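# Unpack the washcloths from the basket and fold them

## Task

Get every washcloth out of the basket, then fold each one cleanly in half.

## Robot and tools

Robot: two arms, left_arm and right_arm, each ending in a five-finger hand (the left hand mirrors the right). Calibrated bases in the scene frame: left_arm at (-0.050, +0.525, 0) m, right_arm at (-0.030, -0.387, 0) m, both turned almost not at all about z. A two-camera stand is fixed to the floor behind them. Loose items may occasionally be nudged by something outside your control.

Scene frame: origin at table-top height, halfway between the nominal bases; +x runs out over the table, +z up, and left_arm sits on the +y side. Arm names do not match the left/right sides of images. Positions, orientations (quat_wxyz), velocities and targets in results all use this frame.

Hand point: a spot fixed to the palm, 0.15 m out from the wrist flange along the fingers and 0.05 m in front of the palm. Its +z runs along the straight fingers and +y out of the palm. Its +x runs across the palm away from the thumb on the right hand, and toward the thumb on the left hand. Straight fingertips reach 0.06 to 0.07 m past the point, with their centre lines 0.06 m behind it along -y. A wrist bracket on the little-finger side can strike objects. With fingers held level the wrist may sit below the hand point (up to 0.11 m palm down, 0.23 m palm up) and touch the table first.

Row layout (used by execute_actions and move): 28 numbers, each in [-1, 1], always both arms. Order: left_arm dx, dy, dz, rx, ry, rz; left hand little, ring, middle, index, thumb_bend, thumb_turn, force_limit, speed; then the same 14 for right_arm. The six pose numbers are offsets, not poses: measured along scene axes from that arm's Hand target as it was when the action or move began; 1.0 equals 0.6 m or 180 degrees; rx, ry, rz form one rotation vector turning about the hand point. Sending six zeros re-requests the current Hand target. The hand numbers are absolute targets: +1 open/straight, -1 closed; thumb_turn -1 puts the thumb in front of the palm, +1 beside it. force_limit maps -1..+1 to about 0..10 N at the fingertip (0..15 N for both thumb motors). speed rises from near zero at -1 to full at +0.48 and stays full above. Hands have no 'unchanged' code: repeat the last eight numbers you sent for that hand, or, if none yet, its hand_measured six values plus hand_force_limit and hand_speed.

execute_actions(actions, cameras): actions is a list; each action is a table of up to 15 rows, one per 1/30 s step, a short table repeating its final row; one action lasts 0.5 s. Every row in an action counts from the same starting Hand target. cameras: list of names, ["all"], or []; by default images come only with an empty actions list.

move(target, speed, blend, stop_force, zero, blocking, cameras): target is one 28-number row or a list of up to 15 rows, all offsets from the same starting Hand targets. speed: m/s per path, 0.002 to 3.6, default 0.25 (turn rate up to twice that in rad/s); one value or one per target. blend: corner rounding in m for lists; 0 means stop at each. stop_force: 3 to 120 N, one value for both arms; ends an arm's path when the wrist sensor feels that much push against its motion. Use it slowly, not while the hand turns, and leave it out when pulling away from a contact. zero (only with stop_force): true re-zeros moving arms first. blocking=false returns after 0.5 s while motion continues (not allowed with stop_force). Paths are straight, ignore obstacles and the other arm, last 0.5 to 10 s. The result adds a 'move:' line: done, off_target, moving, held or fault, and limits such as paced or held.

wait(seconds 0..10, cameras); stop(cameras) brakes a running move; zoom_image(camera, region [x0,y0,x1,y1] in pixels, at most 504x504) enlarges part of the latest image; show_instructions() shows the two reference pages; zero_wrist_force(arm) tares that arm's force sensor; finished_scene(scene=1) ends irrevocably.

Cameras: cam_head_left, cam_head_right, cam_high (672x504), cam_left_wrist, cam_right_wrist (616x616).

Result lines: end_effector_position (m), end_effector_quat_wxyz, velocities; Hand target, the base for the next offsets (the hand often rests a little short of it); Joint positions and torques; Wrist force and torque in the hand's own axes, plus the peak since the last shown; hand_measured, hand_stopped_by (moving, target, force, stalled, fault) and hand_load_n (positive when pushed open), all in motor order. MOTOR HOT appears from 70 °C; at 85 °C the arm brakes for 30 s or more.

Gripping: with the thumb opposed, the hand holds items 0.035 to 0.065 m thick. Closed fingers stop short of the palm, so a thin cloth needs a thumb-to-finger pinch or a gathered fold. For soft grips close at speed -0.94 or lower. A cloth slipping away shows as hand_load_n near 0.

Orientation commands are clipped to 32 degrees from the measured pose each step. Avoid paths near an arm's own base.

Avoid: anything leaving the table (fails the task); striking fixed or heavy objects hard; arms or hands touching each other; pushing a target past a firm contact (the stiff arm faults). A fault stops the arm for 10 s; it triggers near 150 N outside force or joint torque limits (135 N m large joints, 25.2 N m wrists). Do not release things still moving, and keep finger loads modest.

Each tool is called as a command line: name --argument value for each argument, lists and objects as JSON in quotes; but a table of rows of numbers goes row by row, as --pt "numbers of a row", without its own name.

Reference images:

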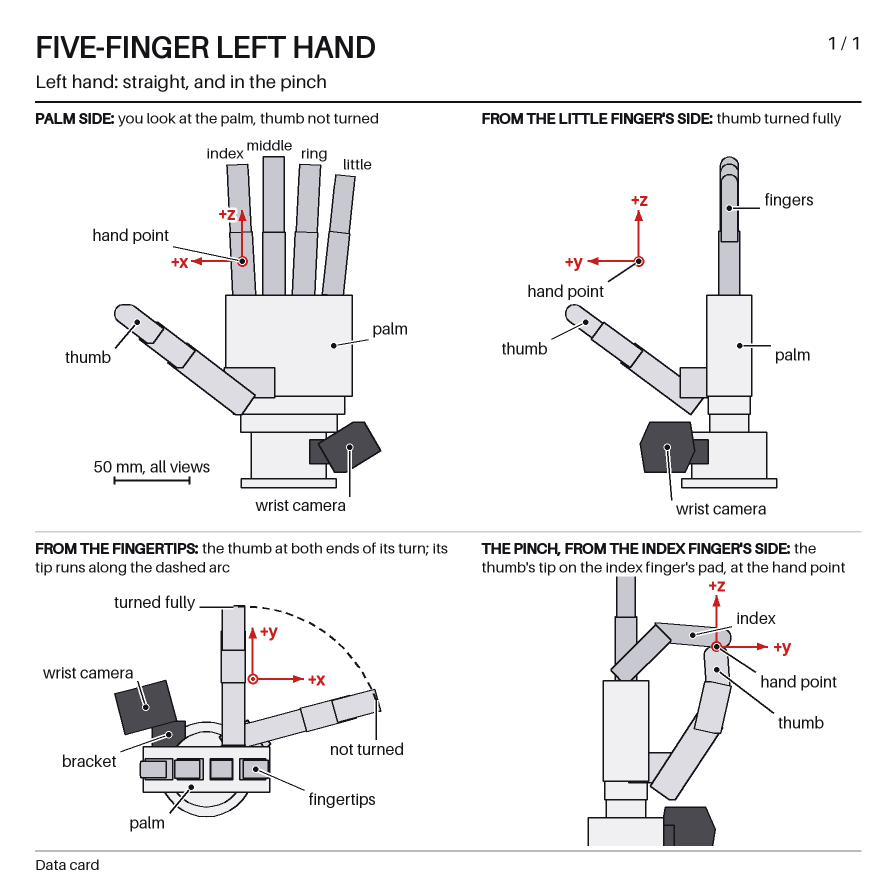

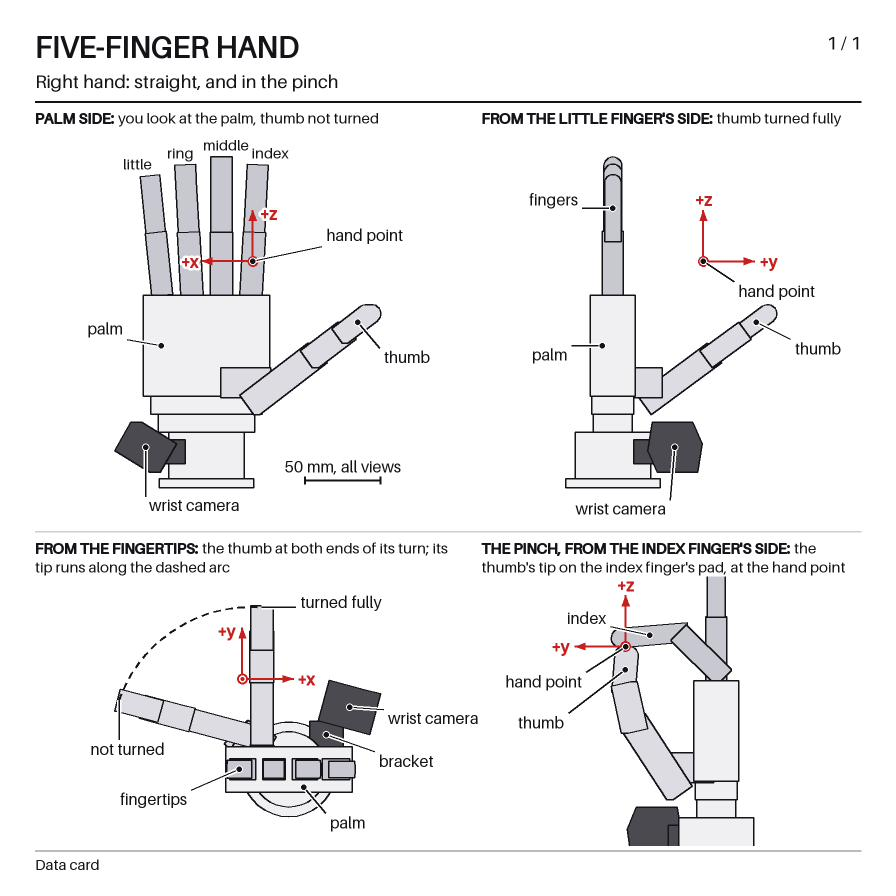

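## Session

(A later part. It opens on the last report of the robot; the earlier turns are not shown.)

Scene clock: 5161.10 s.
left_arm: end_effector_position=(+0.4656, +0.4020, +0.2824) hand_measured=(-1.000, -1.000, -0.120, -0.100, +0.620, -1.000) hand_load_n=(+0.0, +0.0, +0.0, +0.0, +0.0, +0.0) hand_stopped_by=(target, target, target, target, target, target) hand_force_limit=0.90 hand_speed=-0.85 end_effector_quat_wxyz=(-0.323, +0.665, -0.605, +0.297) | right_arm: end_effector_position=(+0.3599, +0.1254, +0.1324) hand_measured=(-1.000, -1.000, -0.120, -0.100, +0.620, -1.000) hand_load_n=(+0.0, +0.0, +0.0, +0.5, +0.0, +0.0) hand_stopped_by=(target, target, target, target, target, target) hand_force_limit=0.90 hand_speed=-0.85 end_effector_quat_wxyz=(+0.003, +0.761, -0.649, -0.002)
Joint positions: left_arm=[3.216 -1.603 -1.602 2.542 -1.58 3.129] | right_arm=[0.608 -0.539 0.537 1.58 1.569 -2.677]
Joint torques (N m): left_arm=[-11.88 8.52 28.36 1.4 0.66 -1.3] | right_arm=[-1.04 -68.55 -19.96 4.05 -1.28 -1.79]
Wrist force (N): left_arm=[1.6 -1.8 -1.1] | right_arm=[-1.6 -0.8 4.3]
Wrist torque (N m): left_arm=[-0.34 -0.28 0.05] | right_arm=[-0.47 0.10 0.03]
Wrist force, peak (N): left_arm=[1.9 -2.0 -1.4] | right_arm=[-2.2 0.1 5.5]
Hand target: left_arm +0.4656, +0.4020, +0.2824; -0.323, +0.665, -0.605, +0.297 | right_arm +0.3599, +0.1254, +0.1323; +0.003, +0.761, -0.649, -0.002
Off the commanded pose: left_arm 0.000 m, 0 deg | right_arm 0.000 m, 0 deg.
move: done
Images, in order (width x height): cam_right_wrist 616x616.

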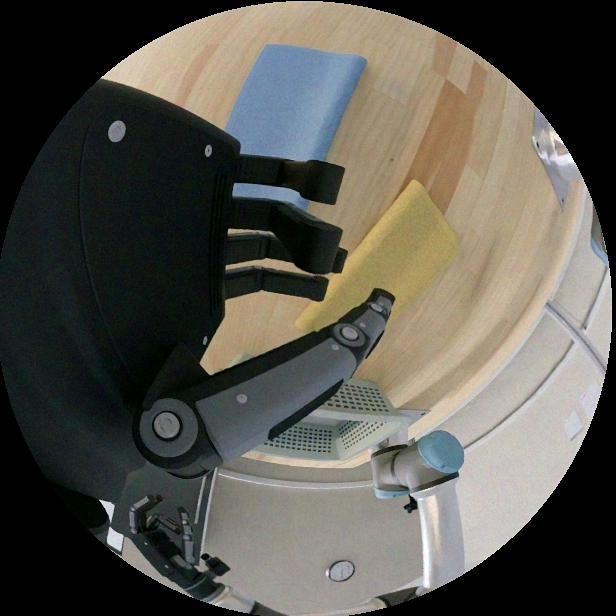

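zoom_image --camera "cam_right_wrist" --region '[400, 170, 480, 290]'

execute_actions --actions '[]' --cameras '["cam_head_left", "cam_head_right", "cam_left_wrist"]'

zoom_image --camera "cam_head_right" --region '[245, 330, 365, 415]'

Scaled by 4.200 from the camera's 616x616 image, which has a finer 880x880 frame.

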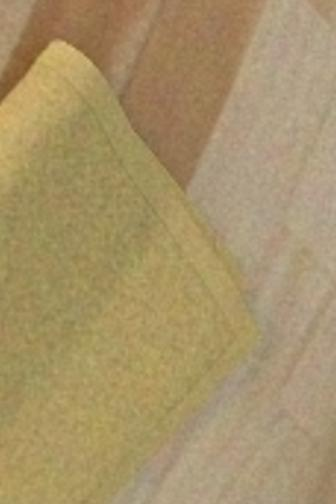

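Scene clock: 5166.67 s.
left_arm: end_effector_position=(+0.4656, +0.4020, +0.2824) hand_measured=(-1.000, -1.000, -0.120, -0.100, +0.620, -1.000) hand_load_n=(+0.0, +0.0, +0.0, +0.0, +0.0, +0.0) hand_stopped_by=(target, target, target, target, target, target) hand_force_limit=0.90 hand_speed=-0.85 end_effector_quat_wxyz=(-0.323, +0.665, -0.605, +0.297) | right_arm: end_effector_position=(+0.3599, +0.1254, +0.1323) hand_measured=(-1.000, -1.000, -0.120, -0.100, +0.620, -1.000) hand_load_n=(+0.0, +0.5, +0.0, +0.0, +0.0, +0.0) hand_stopped_by=(target, target, target, target, target, target) hand_force_limit=0.90 hand_speed=-0.85 end_effector_quat_wxyz=(+0.003, +0.761, -0.649, -0.002)
Joint positions: left_arm=[3.216 -1.603 -1.602 2.542 -1.58 3.129] | right_arm=[0.608 -0.539 0.537 1.58 1.569 -2.677]
Joint velocities: within noise
Joint torques (N m): left_arm=[-12.58 7.56 28.58 1.5 0.72 -1.1] | right_arm=[4.87 -50.16 -8.14 0.95 -1.28 1.63]
Motor temperatures (°C): left_arm=[30 31 28 33 31 33] | right_arm=[29 30 30 37 39 35]
Wrist force (N): left_arm=[1.7 -1.7 -1.2] | right_arm=[-1.8 -0.8 4.3]
Wrist torque (N m): left_arm=[-0.32 -0.29 0.05] | right_arm=[-0.47 0.13 0.02]
Wrist force, peak (N): left_arm=[1.9 -1.9 -1.3] | right_arm=[-1.8 -0.9 4.7]
Hand target: left_arm +0.4656, +0.4020, +0.2824; -0.323, +0.665, -0.605, +0.297 | right_arm +0.3599, +0.1254, +0.1323; +0.003, +0.761, -0.649, -0.002
Off the commanded pose: left_arm 0.000 m, 0 deg | right_arm 0.000 m, 0 deg.
Images, in order (width x height): cam_head_left 672x504, cam_head_right 672x504, cam_left_wrist 616x616.

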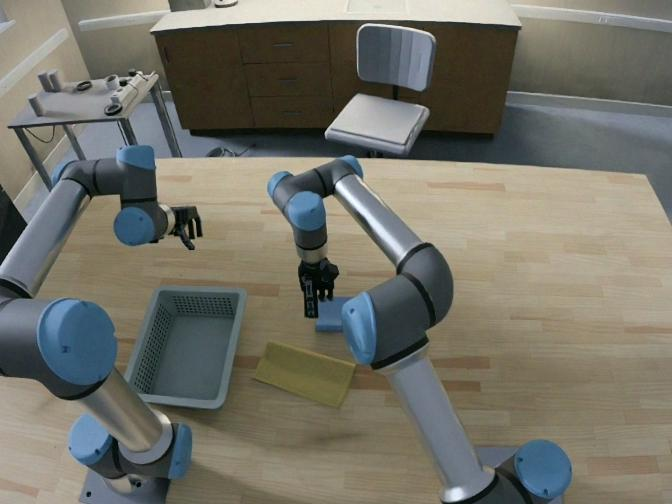

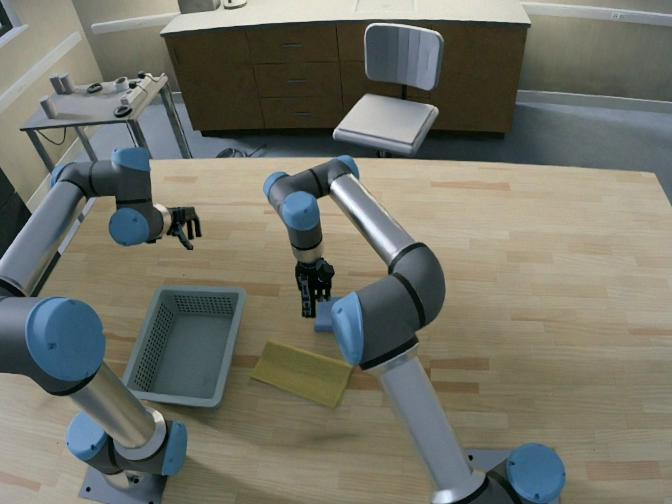

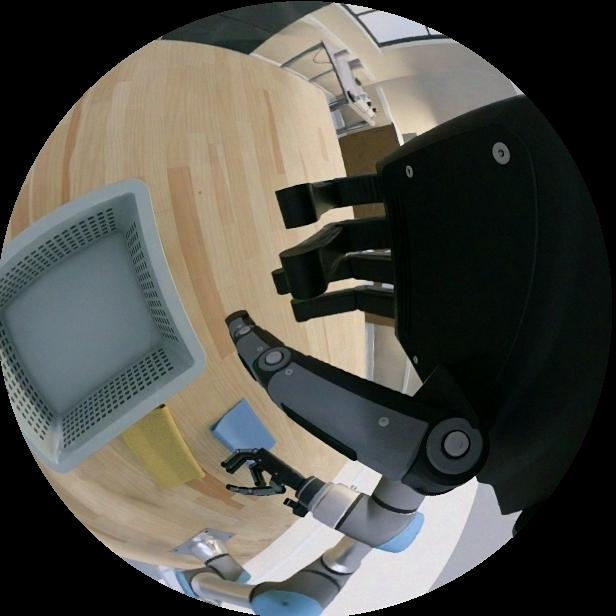

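Scaled by 4.200 from the camera's 672x504 image, which has a finer 960x720 frame.

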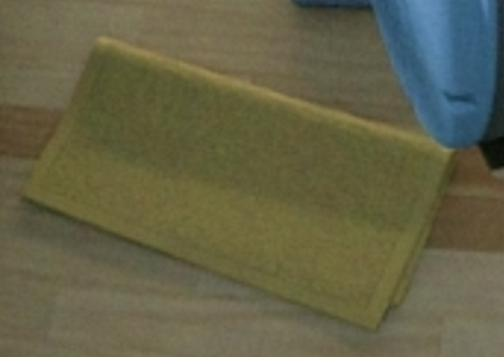

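move --pt "0 0 0 0 0 0 -1 -1 -0.12 -0.10 0.62 -1 0.9 -0.85 0 -0.03 0.113 0 0 0 -1 -1 -0.12 -0.10 0.62 -1 0.9 -0.85" --pt "0 0 0 0 0 0 -1 -1 -0.12 -0.10 0.62 -1 0.9 -0.85 -0.333 -0.308 0.113 0.1056 -0.2298 0.1611 -1 -1 -0.12 -0.10 0.62 -1 0.9 -0.85" --speed 0.2 --blend '[0.03, 0]' --cameras '["cam_right_wrist", "cam_head_left", "cam_high"]'

Scene clock: 5195.70 s.
left_arm: end_effector_position=(+0.4656, +0.4020, +0.2824) hand_measured=(-1.000, -1.000, -0.120, -0.100, +0.620, -1.000) hand_load_n=(+0.0, +0.0, +0.0, +0.0, +0.0, +0.0) hand_stopped_by=(target, target, target, target, target, target) hand_force_limit=0.90 hand_speed=-0.85 end_effector_quat_wxyz=(-0.323, +0.665, -0.605, +0.297) | right_arm: end_effector_position=(+0.1602, -0.0594, +0.2001) hand_measured=(-1.000, -1.000, -0.120, -0.100, +0.620, -1.000) hand_load_n=(+0.0, +0.0, +0.0, +0.0, +0.0, +0.0) hand_stopped_by=(target, target, target, target, target, target) hand_force_limit=0.90 hand_speed=-0.85 end_effector_quat_wxyz=(-0.344, +0.837, -0.394, +0.160)
Joint positions: left_arm=[3.216 -1.603 -1.602 2.542 -1.58 3.129] | right_arm=[0.516 -1.827 2.042 0.585 1.455 -3.255]
Joint torques (N m): left_arm=[-12.74 9.12 27.34 1.3 0.46 -0.62] | right_arm=[12.55 -23.94 -10.18 0.71 0.84 -0.46]
Wrist force (N): left_arm=[1.6 -2.1 -1.3] | right_arm=[-2.8 -1.8 4.1]
Wrist torque (N m): left_arm=[-0.36 -0.28 0.06] | right_arm=[-0.54 0.30 -0.20]
Wrist force, peak (N): left_arm=[1.9 -2.0 -1.4] | right_arm=[-2.4 -1.0 6.2]
Hand target: left_arm +0.4656, +0.4020, +0.2824; -0.323, +0.665, -0.605, +0.297 | right_arm +0.1601, -0.0594, +0.2001; -0.344, +0.837, -0.394, +0.160
Off the commanded pose: left_arm 0.000 m, 0 deg | right_arm 0.000 m, 0 deg.
move: done
Images, in order (width x height): cam_head_left 672x504, cam_high 672x504, cam_right_wrist 616x616.

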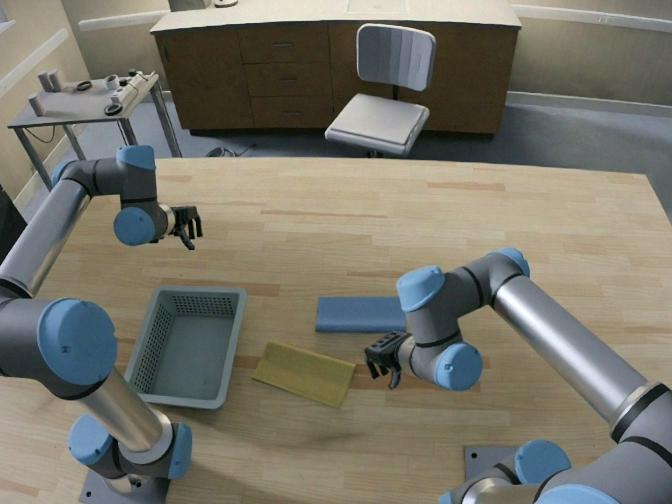

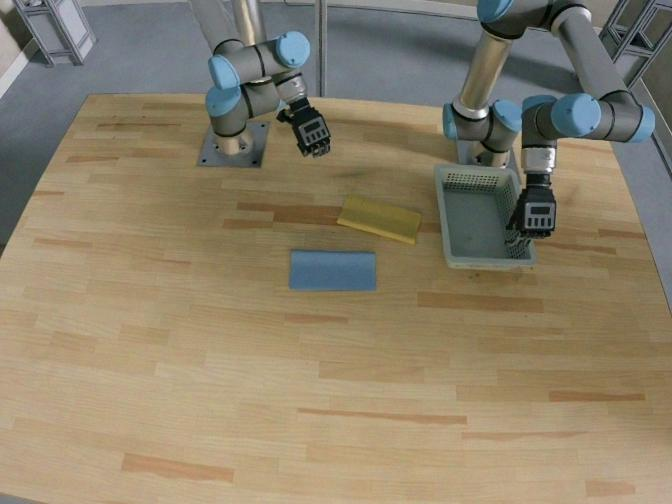

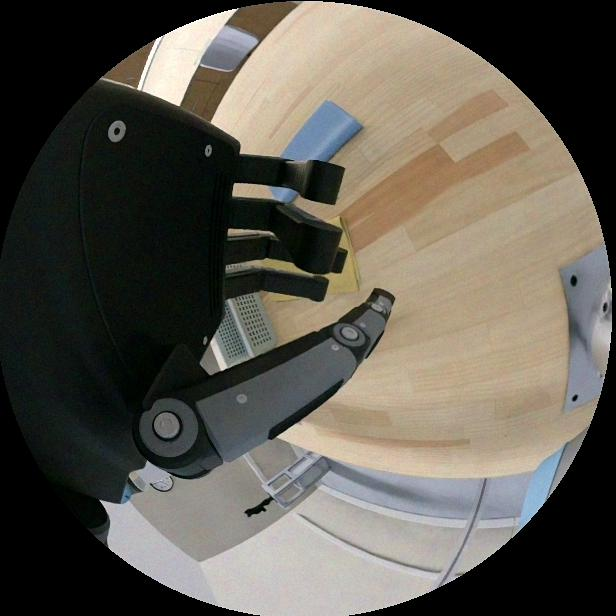

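move --target '[0, 0, 0, 0, 0, 0, -1, -1, -0.12, -0.10, 0.62, -1, 0.9, -0.85, 0.04, 0.12, -0.05, 0, 0, 0, -1, -1, -0.12, -0.10, 0.62, -1, 0.9, -0.85]' --speed 0.15 --cameras '["cam_right_wrist"]'

zoom_image --camera "cam_right_wrist" --region '[330, 160, 530, 360]'

Scene clock: 5207.93 s.
left_arm: end_effector_position=(+0.4656, +0.4020, +0.2824) hand_measured=(-1.000, -1.000, -0.120, -0.100, +0.620, -1.000) hand_load_n=(+0.0, +0.5, +0.0, +0.0, +0.0, +0.0) hand_stopped_by=(target, target, target, target, target, target) hand_force_limit=0.90 hand_speed=-0.85 end_effector_quat_wxyz=(-0.323, +0.665, -0.605, +0.297) | right_arm: end_effector_position=(+0.1841, +0.0126, +0.1701) hand_measured=(-1.000, -1.000, -0.120, -0.100, +0.620, -1.000) hand_load_n=(+0.0, +0.0, +0.0, +0.0, +0.0, +0.0) hand_stopped_by=(target, target, target, target, target, target) hand_force_limit=0.90 hand_speed=-0.85 end_effector_quat_wxyz=(-0.344, +0.837, -0.394, +0.160)
Joint positions: left_arm=[3.216 -1.603 -1.602 2.542 -1.58 3.129] | right_arm=[0.697 -1.596 1.925 0.463 1.582 -3.126]
Joint torques (N m): left_arm=[-12.71 8.61 27.6 1.36 0.53 -0.13] | right_arm=[1.36 -8.5 -19.59 1.33 -0.79 -1.19]
Wrist force (N): left_arm=[1.8 -1.8 -1.2] | right_arm=[-2.8 -1.5 4.1]
Wrist torque (N m): left_arm=[-0.32 -0.30 0.05] | right_arm=[-0.53 0.31 0.03]
Wrist force, peak (N): left_arm=[1.9 -1.9 -1.3] | right_arm=[-3.4 -1.7 5.1]
Hand target: left_arm +0.4656, +0.4020, +0.2824; -0.323, +0.665, -0.605, +0.297 | right_arm +0.1841, +0.0126, +0.1701; -0.344, +0.837, -0.394, +0.160
Off the commanded pose: left_arm 0.000 m, 0 deg | right_arm 0.000 m, 0 deg.
move: done
Images, in order (width x height): cam_right_wrist 616x616.

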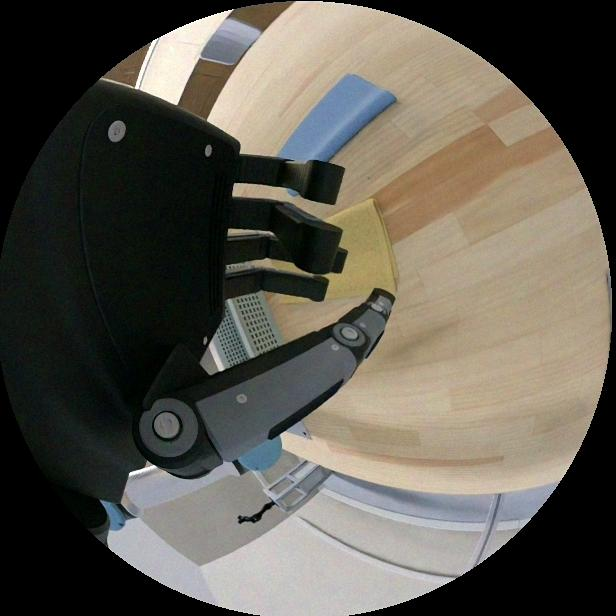

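Scaled by 2.520 from the camera's 616x616 image, which has a finer 880x880 frame.

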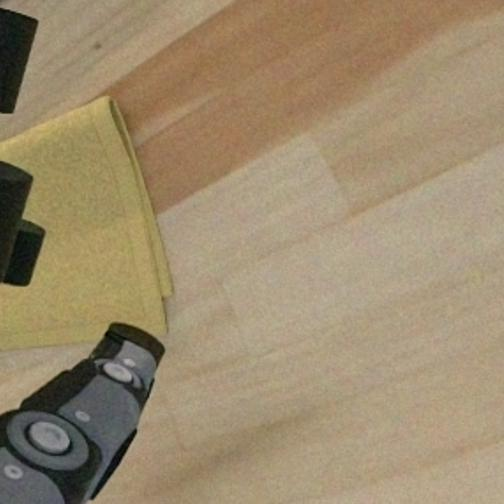

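move --target '[0, 0, 0, 0, 0, 0, -1, -1, -0.12, -0.10, 0.62, -1, 0.9, -0.85, 0.243, -0.154, 0.133, -0.161, 0.1915, 0, -1, -1, -0.12, -0.10, 0.62, -1, 0.9, -0.85]' --speed 0.25 --cameras '[]'

move --target '[0, 0, 0, 0, 0, 0, -1, -1, -0.06, 0, 0.64, -1, 0.9, -0.9, 0, 0, 0, 0, 0, 0.656, -1, -1, -0.06, 0, 0.64, -1, 0.9, -0.9]' --speed 0.4 --cameras '["cam_right_wrist", "cam_head_left"]'

Scene clock: 5236.10 s.
left_arm: end_effector_position=(+0.4656, +0.4020, +0.2824) hand_measured=(-1.000, -1.000, -0.120, -0.100, +0.620, -1.000) hand_load_n=(+0.0, +0.0, +0.0, +0.0, +0.0, +0.0) hand_stopped_by=(target, target, target, target, target, target) hand_force_limit=0.90 hand_speed=-0.85 end_effector_quat_wxyz=(-0.323, +0.665, -0.605, +0.297) | right_arm: end_effector_position=(+0.3299, -0.0798, +0.2499) hand_measured=(-1.000, -1.000, -0.120, -0.100, +0.620, -1.000) hand_load_n=(+0.0, +0.0, +0.5, +0.0, +0.0, +0.0) hand_stopped_by=(target, target, target, target, target, target) hand_force_limit=0.90 hand_speed=-0.85 end_effector_quat_wxyz=(+0.004, +0.905, -0.425, -0.001)
Joint positions: left_arm=[3.216 -1.603 -1.602 2.542 -1.58 3.129] | right_arm=[0.381 -1.008 1.066 1.519 1.575 -3.438]
Joint torques (N m): left_arm=[-11.81 9.04 27.85 1.16 0.51 0.25] | right_arm=[12.23 -35.15 -32.01 5.02 -0.77 1.66]
Wrist force (N): left_arm=[1.9 -2.0 -1.5] | right_arm=[-2.3 -1.1 4.2]
Wrist torque (N m): left_arm=[-0.33 -0.33 0.07] | right_arm=[-0.47 0.16 -0.18]
Wrist force, peak (N): left_arm=[1.9 -2.0 -1.5] | right_arm=[-3.6 -0.3 4.3]
Hand target: left_arm +0.4656, +0.4020, +0.2824; -0.323, +0.665, -0.605, +0.297 | right_arm +0.3299, -0.0798, +0.2499; +0.004, +0.905, -0.425, -0.001
Off the commanded pose: left_arm 0.000 m, 0 deg | right_arm 0.000 m, 0 deg.
move: done
No camera images: "cameras" was empty.

Scene clock: 5239.23 s.
left_arm: end_effector_position=(+0.4656, +0.4020, +0.2824) hand_measured=(-1.000, -1.000, -0.060, +0.000, +0.640, -1.000) hand_load_n=(+0.0, +0.0, +0.0, +0.0, +0.0, +0.0) hand_stopped_by=(target, target, target, target, target, target) hand_force_limit=0.90 hand_speed=-0.90 end_effector_quat_wxyz=(-0.323, +0.665, -0.605, +0.297) | right_arm: end_effector_position=(+0.3299, -0.0798, +0.2499) hand_measured=(-1.000, -1.000, -0.060, +0.000, +0.640, -1.000) hand_load_n=(+0.0, +0.0, +0.0, +0.0, +0.0, +0.0) hand_stopped_by=(target, target, target, target, target, target) hand_force_limit=0.90 hand_speed=-0.90 end_effector_quat_wxyz=(+0.003, +0.830, +0.557, +0.003)
Joint positions: left_arm=[3.216 -1.603 -1.602 2.542 -1.58 3.129] | right_arm=[0.553 -1.164 1.297 1.43 1.576 -5.327]
Joint torques (N m): left_arm=[-11.27 8.51 27.2 1.22 0.66 0.53] | right_arm=[-2.24 -25.26 -29.03 5.17 0.99 -2.89]
Wrist force (N): left_arm=[1.7 -1.8 -1.3] | right_arm=[-1.7 -1.0 4.4]
Wrist torque (N m): left_arm=[-0.32 -0.29 0.05] | right_arm=[-0.44 0.03 -0.21]
Wrist force, peak (N): left_arm=[2.0 -1.9 -1.2] | right_arm=[-2.1 -1.1 4.5]
Hand target: left_arm +0.4656, +0.4020, +0.2824; -0.323, +0.665, -0.605, +0.297 | right_arm +0.3299, -0.0798, +0.2499; +0.003, +0.830, +0.557, +0.003
Off the commanded pose: left_arm 0.000 m, 0 deg | right_arm 0.000 m, 0 deg.
move: done
Images, in order (width x height): cam_head_left 672x504, cam_right_wrist 616x616.

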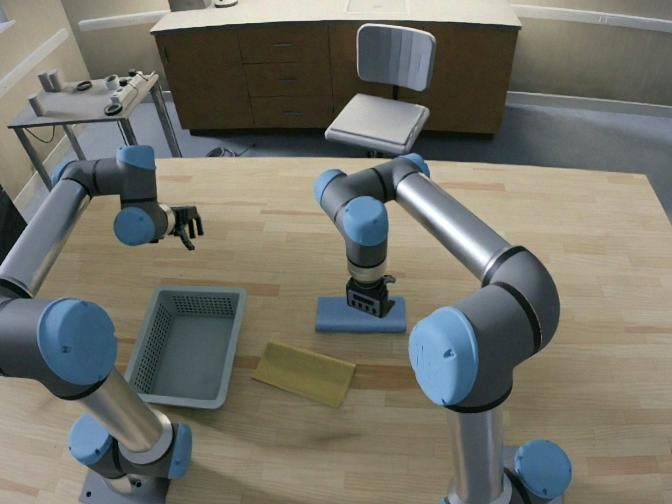

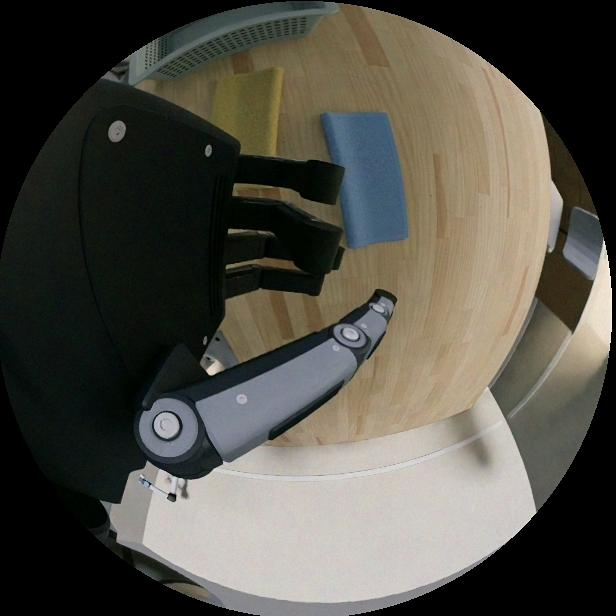

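move --target '[0, 0, 0, 0, 0, 0, -1, -1, -0.06, 0, 0.64, -1, 0.9, -0.9, -0.1, 0.217, -0.217, 0.1124, 0.2782, 0, -1, -1, -0.06, 0, 0.64, -1, 0.9, -0.9]' --speed 0.2 --cameras '["cam_right_wrist", "cam_head_left", "cam_high"]'

Scene clock: 5247.70 s.
left_arm: end_effector_position=(+0.4656, +0.4020, +0.2824) hand_measured=(-1.000, -1.000, -0.060, +0.000, +0.640, -1.000) hand_load_n=(+0.0, +0.0, +0.0, +0.0, +0.0, +0.0) hand_stopped_by=(target, target, target, target, target, target) hand_force_limit=0.90 hand_speed=-0.90 end_effector_quat_wxyz=(-0.323, +0.665, -0.605, +0.297) | right_arm: end_effector_position=(+0.2700, +0.0504, +0.1197) hand_measured=(-1.000, -1.000, -0.060, +0.000, +0.640, -1.000) hand_load_n=(+0.5, +0.0, +0.0, +0.0, +0.0, +0.0) hand_stopped_by=(target, target, target, target, target, target) hand_force_limit=0.90 hand_speed=-0.90 end_effector_quat_wxyz=(-0.373, +0.741, +0.497, -0.252)
Joint positions: left_arm=[3.216 -1.603 -1.602 2.542 -1.58 3.129] | right_arm=[0.481 -0.688 1.166 1.803 0.901 -5.655]
Joint torques (N m): left_arm=[-10.98 8.19 27.48 1.32 0.65 0.96] | right_arm=[6.65 -53.5 -6 0.67 -1.37 0.11]
Wrist force (N): left_arm=[1.9 -1.8 -1.3] | right_arm=[-2.6 -1.8 4.1]
Wrist torque (N m): left_arm=[-0.32 -0.32 0.06] | right_arm=[-0.52 0.27 -0.15]
Wrist force, peak (N): left_arm=[1.9 -1.9 -1.5] | right_arm=[-2.7 -2.1 4.4]
Hand target: left_arm +0.4656, +0.4020, +0.2824; -0.323, +0.665, -0.605, +0.297 | right_arm +0.2699, +0.0504, +0.1197; -0.374, +0.741, +0.497, -0.252
Off the commanded pose: left_arm 0.000 m, 0 deg | right_arm 0.000 m, 0 deg.
move: done
Images, in order (width x height): cam_head_left 672x504, cam_high 672x504, cam_right_wrist 616x616.

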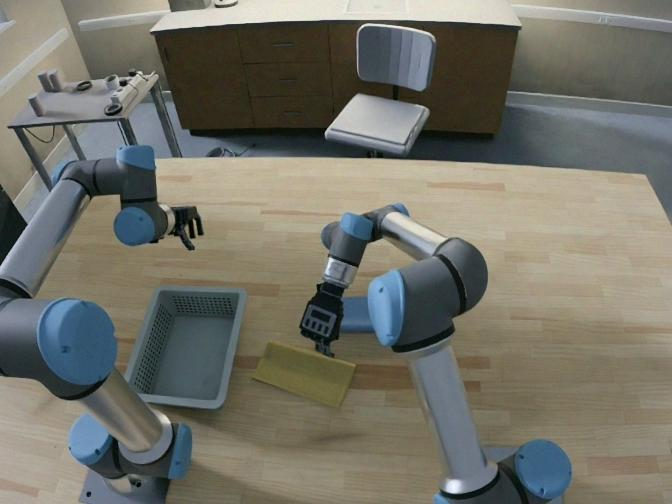

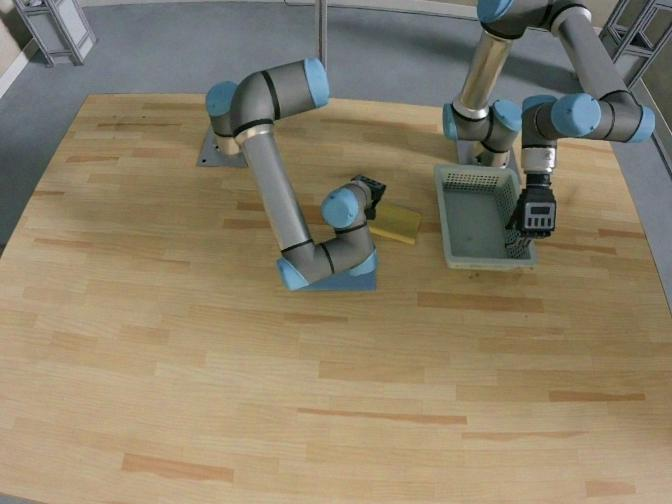

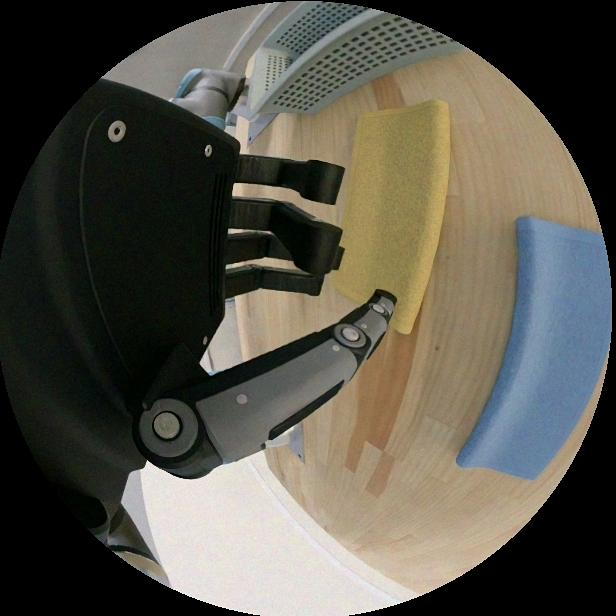

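zoom_image --camera "cam_head_left" --region '[240, 190, 480, 410]'

zoom_image --camera "cam_high" --region '[250, 150, 450, 310]'

zoom_image --camera "cam_right_wrist" --region '[290, 90, 510, 350]'

Scaled by 2.100 from the camera's 672x504 image, which has a finer 960x720 frame.

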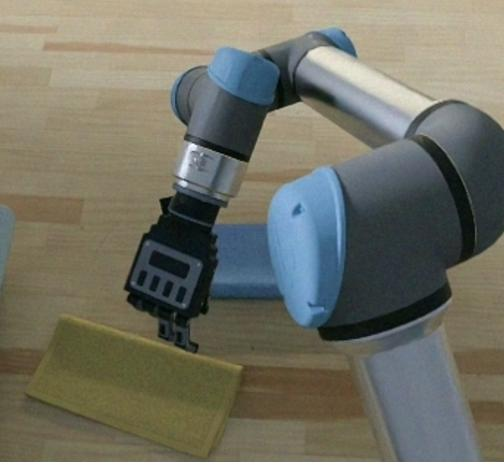

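Scaled by 2.520 from the camera's 672x504 image, which has a finer 960x720 frame.

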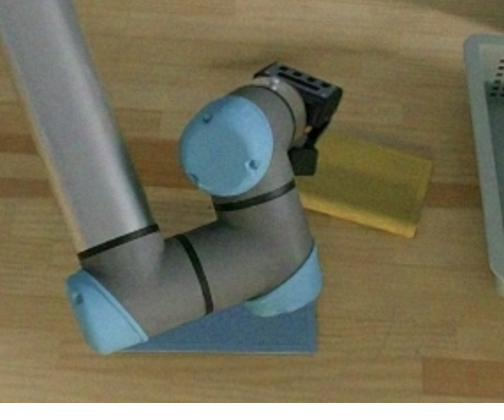

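Scaled by 1.938 from the camera's 616x616 image, which has a finer 880x880 frame.

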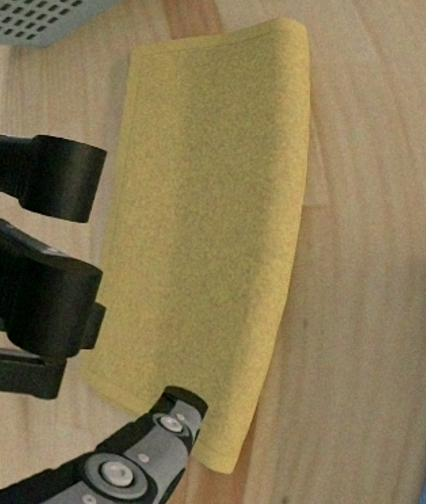

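move --target '[0, 0, 0, 0, 0, 0, -1, -1, -0.06, 0, 0.64, -1, 0.9, -0.9, -0.0463, 0.0187, -0.0917, 0, 0, 0, -1, -1, -0.06, 0, 0.64, -1, 0.9, -0.9]' --speed 0.08 --cameras '["cam_right_wrist", "cam_head_left", "cam_high"]'

zoom_image --camera "cam_head_left" --region '[240, 190, 480, 410]'

zoom_image --camera "cam_right_wrist" --region '[270, 160, 490, 380]'

Scene clock: 5276.73 s.
left_arm: end_effector_position=(+0.4656, +0.4020, +0.2824) hand_measured=(-1.000, -1.000, -0.060, +0.000, +0.640, -1.000) hand_load_n=(+0.0, +0.0, +0.0, +0.0, +0.0, +0.0) hand_stopped_by=(target, target, target, target, target, target) hand_force_limit=0.90 hand_speed=-0.90 end_effector_quat_wxyz=(-0.323, +0.665, -0.605, +0.297) | right_arm: end_effector_position=(+0.2420, +0.0617, +0.0646) hand_measured=(-1.000, -1.000, -0.060, +0.000, +0.640, -1.000) hand_load_n=(+0.0, +0.0, +0.5, +0.0, +0.0, +0.0) hand_stopped_by=(target, target, target, target, target, target) hand_force_limit=0.90 hand_speed=-0.90 end_effector_quat_wxyz=(-0.374, +0.741, +0.497, -0.252)
Joint positions: left_arm=[3.216 -1.603 -1.602 2.542 -1.58 3.129] | right_arm=[0.521 -0.645 1.239 1.663 0.875 -5.616]
Joint torques (N m): left_arm=[-10.47 8.17 28.4 1.36 0.49 1.54] | right_arm=[-11.6 -67.42 -27.25 3.81 1.37 -2.5]
Wrist force (N): left_arm=[1.7 -1.7 -1.4] | right_arm=[-3.0 -2.1 4.2]
Wrist torque (N m): left_arm=[-0.29 -0.29 0.04] | right_arm=[-0.53 0.28 -0.18]
Wrist force, peak (N): left_arm=[1.9 -1.9 -1.4] | right_arm=[-2.7 -1.6 4.7]
Hand target: left_arm +0.4656, +0.4020, +0.2824; -0.323, +0.665, -0.605, +0.297 | right_arm +0.2421, +0.0616, +0.0647; -0.374, +0.741, +0.497, -0.252
Off the commanded pose: left_arm 0.000 m, 0 deg | right_arm 0.000 m, 0 deg.
move: done
Images, in order (width x height): cam_head_left 672x504, cam_high 672x504, cam_right_wrist 616x616.

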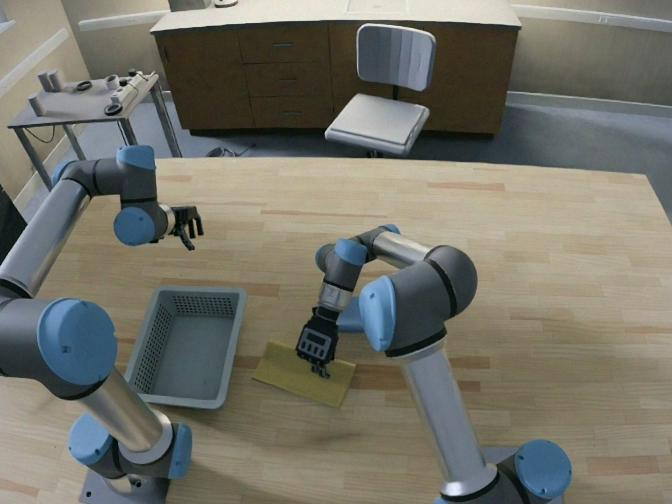

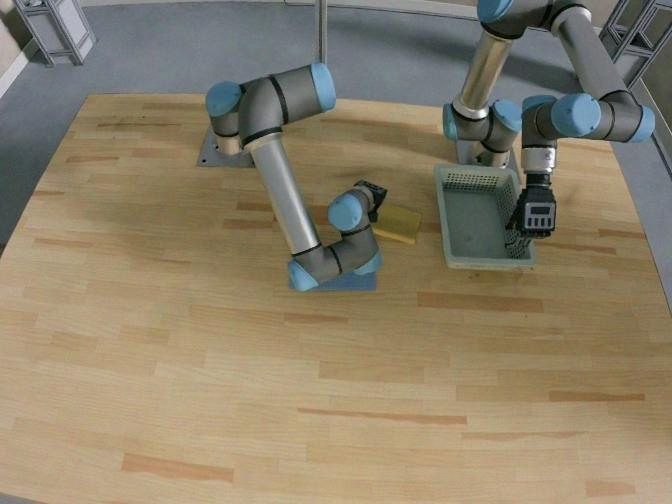

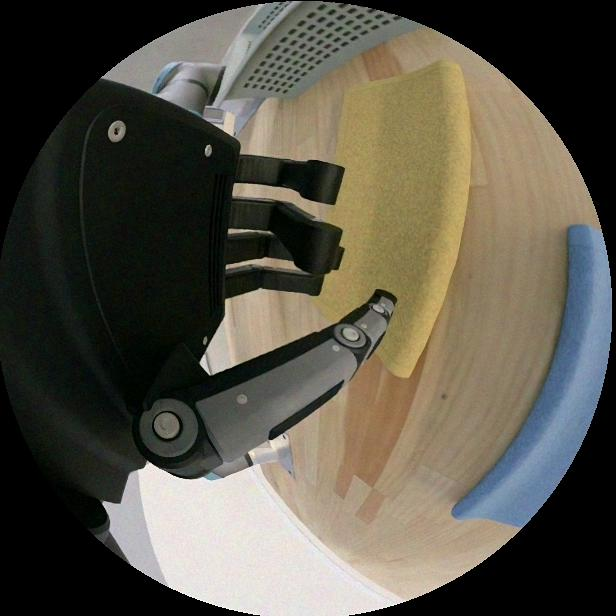

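Scaled by 2.100 from the camera's 672x504 image, which has a finer 960x720 frame.

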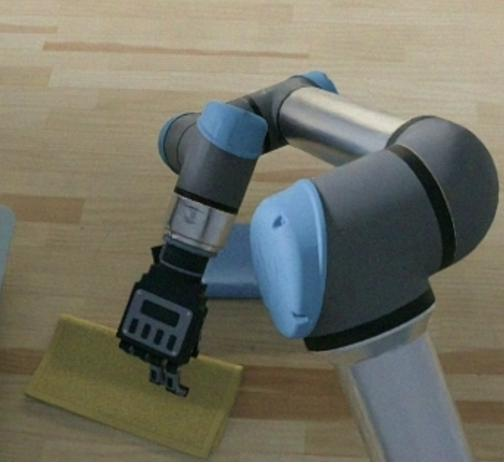

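Scaled by 2.291 from the camera's 616x616 image, which has a finer 880x880 frame.

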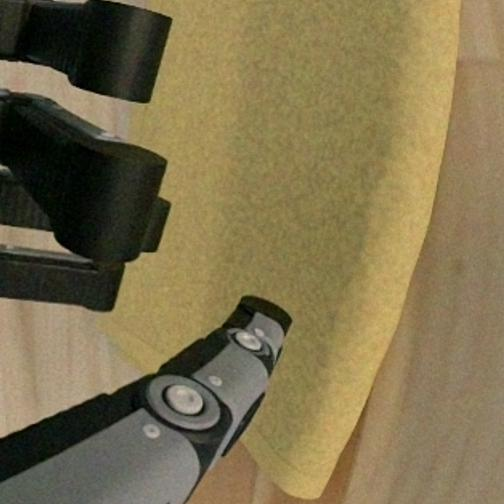

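move --target '[0, 0, 0, 0, 0, 0, -1, -1, -0.06, 0, 0.64, -1, 0.9, -0.9, -0.0386, 0.0156, -0.0333, 0, 0, 0, -1, -1, -0.06, 0, 0.64, -1, 0.9, -0.9]' --speed 0.05 --cameras '["cam_right_wrist", "cam_head_left"]'

zoom_image --camera "cam_right_wrist" --region '[270, 160, 490, 380]'

Scene clock: 5289.63 s.
left_arm: end_effector_position=(+0.4656, +0.4020, +0.2824) hand_measured=(-1.000, -1.000, -0.060, +0.000, +0.640, -1.000) hand_load_n=(+0.0, +0.0, +0.0, +0.0, +0.0, +0.0) hand_stopped_by=(target, target, target, target, target, target) hand_force_limit=0.90 hand_speed=-0.90 end_effector_quat_wxyz=(-0.323, +0.665, -0.605, +0.297) | right_arm: end_effector_position=(+0.2188, +0.0710, +0.0446) hand_measured=(-1.000, -1.000, -0.060, +0.000, +0.640, -1.000) hand_load_n=(+0.0, +0.0, +0.0, +0.0, +0.0, +0.0) hand_stopped_by=(target, target, target, target, target, target) hand_force_limit=0.90 hand_speed=-0.90 end_effector_quat_wxyz=(-0.374, +0.741, +0.497, -0.252)
Joint positions: left_arm=[3.216 -1.603 -1.602 2.542 -1.58 3.129] | right_arm=[0.555 -0.636 1.278 1.592 0.853 -5.581]
Joint torques (N m): left_arm=[-10.99 8.62 27.26 1.26 0.53 1.61] | right_arm=[-10.87 -58.09 -26.29 5.31 1.38 -2.58]
Wrist force (N): left_arm=[1.7 -2.0 -1.3] | right_arm=[-2.6 -2.2 3.9]
Wrist torque (N m): left_arm=[-0.36 -0.30 0.06] | right_arm=[-0.55 0.25 -0.14]
Wrist force, peak (N): left_arm=[1.9 -1.9 -1.3] | right_arm=[-3.1 -2.3 4.1]
Hand target: left_arm +0.4656, +0.4020, +0.2824; -0.323, +0.665, -0.605, +0.297 | right_arm +0.2190, +0.0710, +0.0447; -0.374, +0.741, +0.497, -0.252
Off the commanded pose: left_arm 0.000 m, 0 deg | right_arm 0.000 m, 0 deg.
move: done
Images, in order (width x height): cam_head_left 672x504, cam_right_wrist 616x616.

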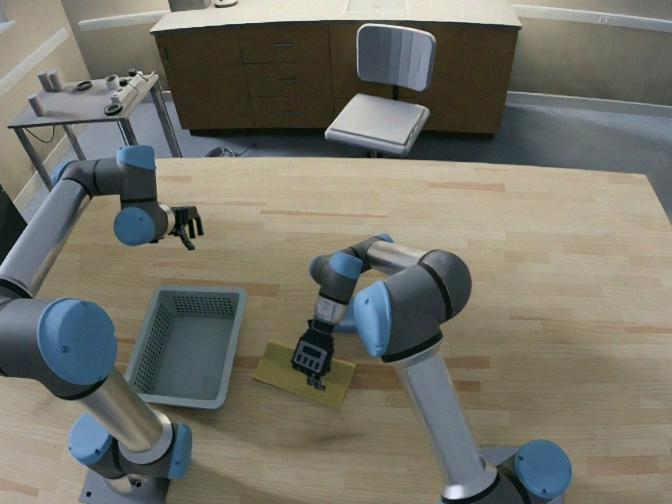

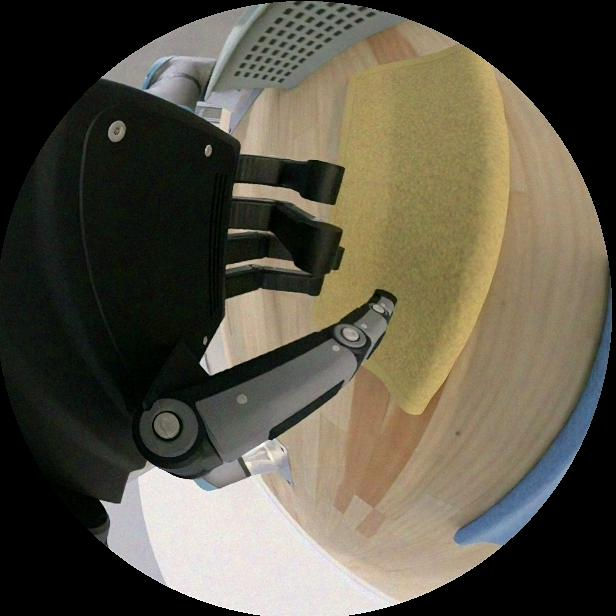

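Scaled by 2.291 from the camera's 616x616 image, which has a finer 880x880 frame.

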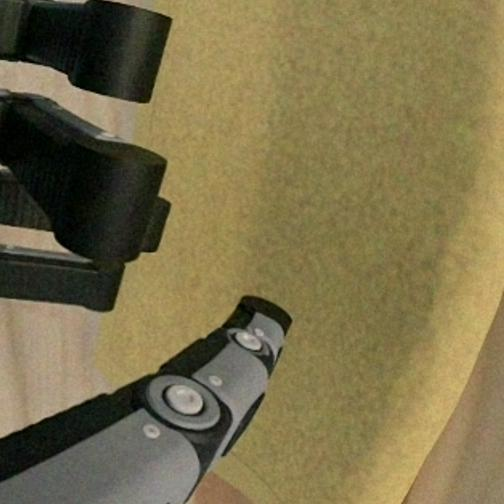

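move --target '[0, 0, 0, 0, 0, 0, -1, -1, -0.06, 0, 0.64, -1, 0.9, -0.9, -0.0309, 0.0125, -0.0133, 0, 0, 0, -1, -1, -0.06, 0, 0.64, -1, 0.9, -0.9]' --speed 0.05 --cameras '["cam_right_wrist"]'

zoom_image --camera "cam_right_wrist" --region '[270, 160, 490, 380]'

Scene clock: 5303.80 s.
left_arm: end_effector_position=(+0.4656, +0.4020, +0.2824) hand_measured=(-1.000, -1.000, -0.060, +0.000, +0.640, -1.000) hand_load_n=(+0.0, +0.0, +0.0, +0.0, +0.0, +0.0) hand_stopped_by=(target, target, target, target, target, target) hand_force_limit=0.90 hand_speed=-0.90 end_effector_quat_wxyz=(-0.323, +0.665, -0.605, +0.297) | right_arm: end_effector_position=(+0.2002, +0.0785, +0.0367) hand_measured=(-1.000, -1.000, -0.060, +0.000, +0.640, -1.000) hand_load_n=(+0.0, +0.0, -0.5, +0.0, +0.0, +0.0) hand_stopped_by=(target, target, target, target, target, target) hand_force_limit=0.90 hand_speed=-0.90 end_effector_quat_wxyz=(-0.374, +0.741, +0.497, -0.252) end_effector_velocity=(+0.001, +0.000, +0.001) end_effector_angular_velocity=(+0.001, -0.001, +0.003)
Joint positions: left_arm=[3.216 -1.603 -1.602 2.542 -1.58 3.129] | right_arm=[0.584 -0.639 1.305 1.548 0.836 -5.55]
Joint velocities: left_arm=[within noise] | right_arm=[-0.001 0 -0.003 0.005 0.002 -0.005]
Joint torques (N m): left_arm=[-11.13 8.77 27.24 1.43 0.84 1.68] | right_arm=[-10.02 -62.31 -25.75 5.16 1.25 -2.29]
Wrist force (N): left_arm=[1.9 -1.9 -1.3] | right_arm=[-3.0 -2.6 3.8]
Wrist torque (N m): left_arm=[-0.34 -0.32 0.06] | right_arm=[-0.61 0.32 -0.18]
Wrist force, peak (N): left_arm=[1.8 -2.0 -1.3] | right_arm=[-3.0 -2.5 4.3]
Hand target: left_arm +0.4656, +0.4020, +0.2824; -0.323, +0.665, -0.605, +0.297 | right_arm +0.2004, +0.0785, +0.0367; -0.374, +0.741, +0.497, -0.252
Off the commanded pose: left_arm 0.000 m, 0 deg | right_arm 0.000 m, 0 deg.
move: done
Images, in order (width x height): cam_right_wrist 616x616.

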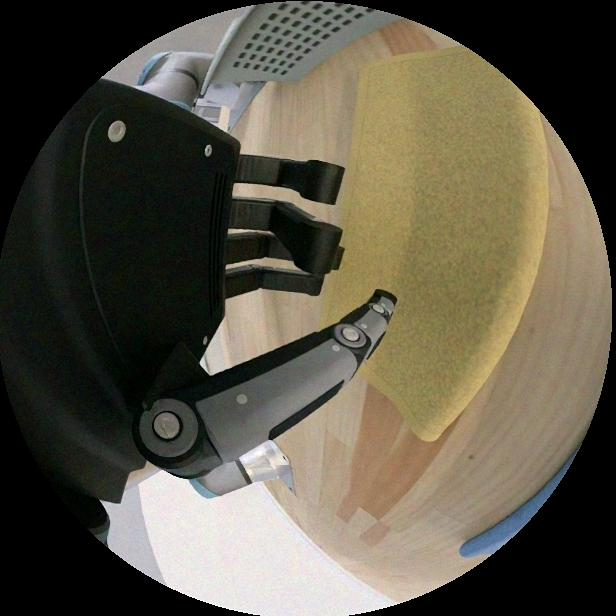

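Scaled by 2.291 from the camera's 616x616 image, which has a finer 880x880 frame.

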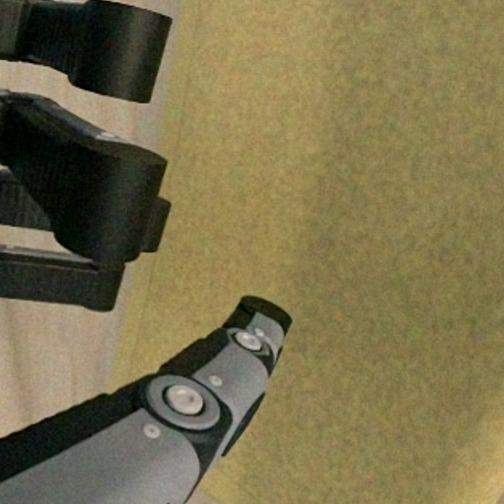

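move --target '[0, 0, 0, 0, 0, 0, -1, -1, -0.06, 0, 0.64, -1, 0.9, -0.9, -0.038, -0.006, -0.0167, 0, 0, 0, -1, -1, -0.06, 0, 0.64, -1, 0.9, -0.9]' --speed 0.04 --cameras '["cam_right_wrist", "cam_head_left"]'

zoom_image --camera "cam_right_wrist" --region '[270, 160, 490, 380]'

Scene clock: 5316.37 s.
left_arm: end_effector_position=(+0.4656, +0.4020, +0.2824) hand_measured=(-1.000, -1.000, -0.060, +0.000, +0.640, -1.000) hand_load_n=(+0.0, +0.0, +0.0, +0.0, +0.0, +0.0) hand_stopped_by=(target, target, target, target, target, target) hand_force_limit=0.90 hand_speed=-0.90 end_effector_quat_wxyz=(-0.323, +0.665, -0.605, +0.297) | right_arm: end_effector_position=(+0.1775, +0.0750, +0.0268) hand_measured=(-1.000, -1.000, -0.060, +0.000, +0.640, -1.000) hand_load_n=(+0.0, +0.0, +0.0, +0.0, +0.0, +0.0) hand_stopped_by=(target, target, target, target, target, target) hand_force_limit=0.90 hand_speed=-0.90 end_effector_quat_wxyz=(-0.374, +0.741, +0.497, -0.252) end_effector_velocity=(+0.001, +0.000, +0.001) end_effector_angular_velocity=(+0.000, +0.001, -0.001)
Joint positions: left_arm=[3.216 -1.603 -1.602 2.542 -1.58 3.129] | right_arm=[0.602 -0.658 1.374 1.484 0.825 -5.53]
Joint velocities: left_arm=[within noise] | right_arm=[-0.002 0.001 -0.004 0.005 0 -0.002]
Joint torques (N m): left_arm=[-10.93 7.95 28.16 1.32 0.77 1.6] | right_arm=[-8.59 -42.03 -24.77 5.14 0.32 -2.25]
Wrist force (N): left_arm=[1.7 -1.7 -1.3] | right_arm=[-2.7 -2.0 3.6]
Wrist torque (N m): left_arm=[-0.30 -0.30 0.05] | right_arm=[-0.49 0.31 -0.19]
Wrist force, peak (N): left_arm=[1.9 -2.0 -1.3] | right_arm=[-3.1 -2.4 4.2]
Hand target: left_arm +0.4656, +0.4020, +0.2824; -0.323, +0.665, -0.605, +0.297 | right_arm +0.1776, +0.0749, +0.0267; -0.374, +0.741, +0.497, -0.252
Off the commanded pose: left_arm 0.000 m, 0 deg | right_arm 0.000 m, 0 deg.
move: done
Images, in order (width x height): cam_head_left 672x504, cam_right_wrist 616x616.

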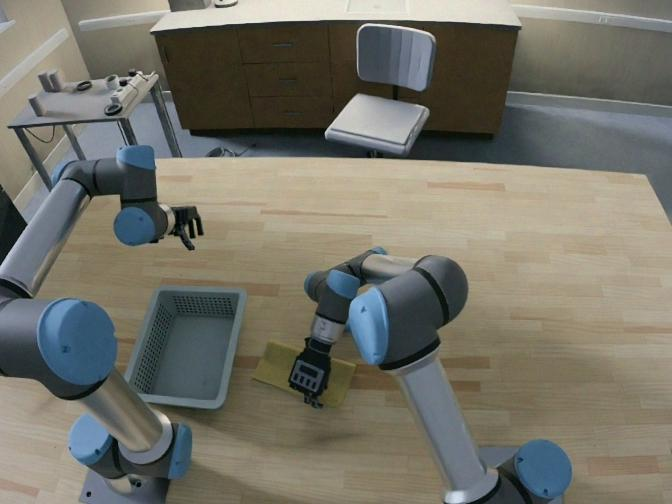

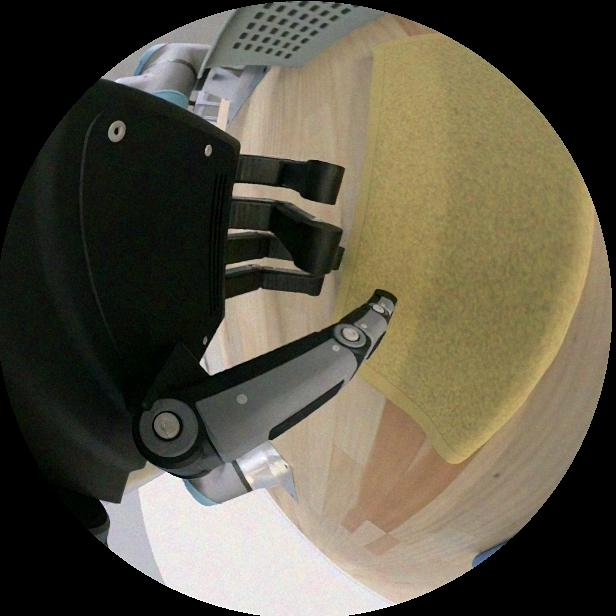

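Scaled by 2.291 from the camera's 616x616 image, which has a finer 880x880 frame.

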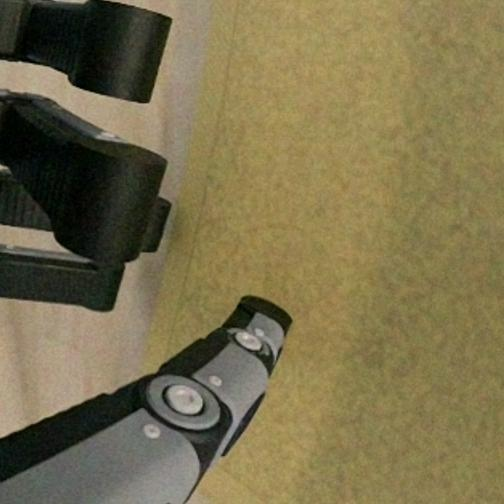

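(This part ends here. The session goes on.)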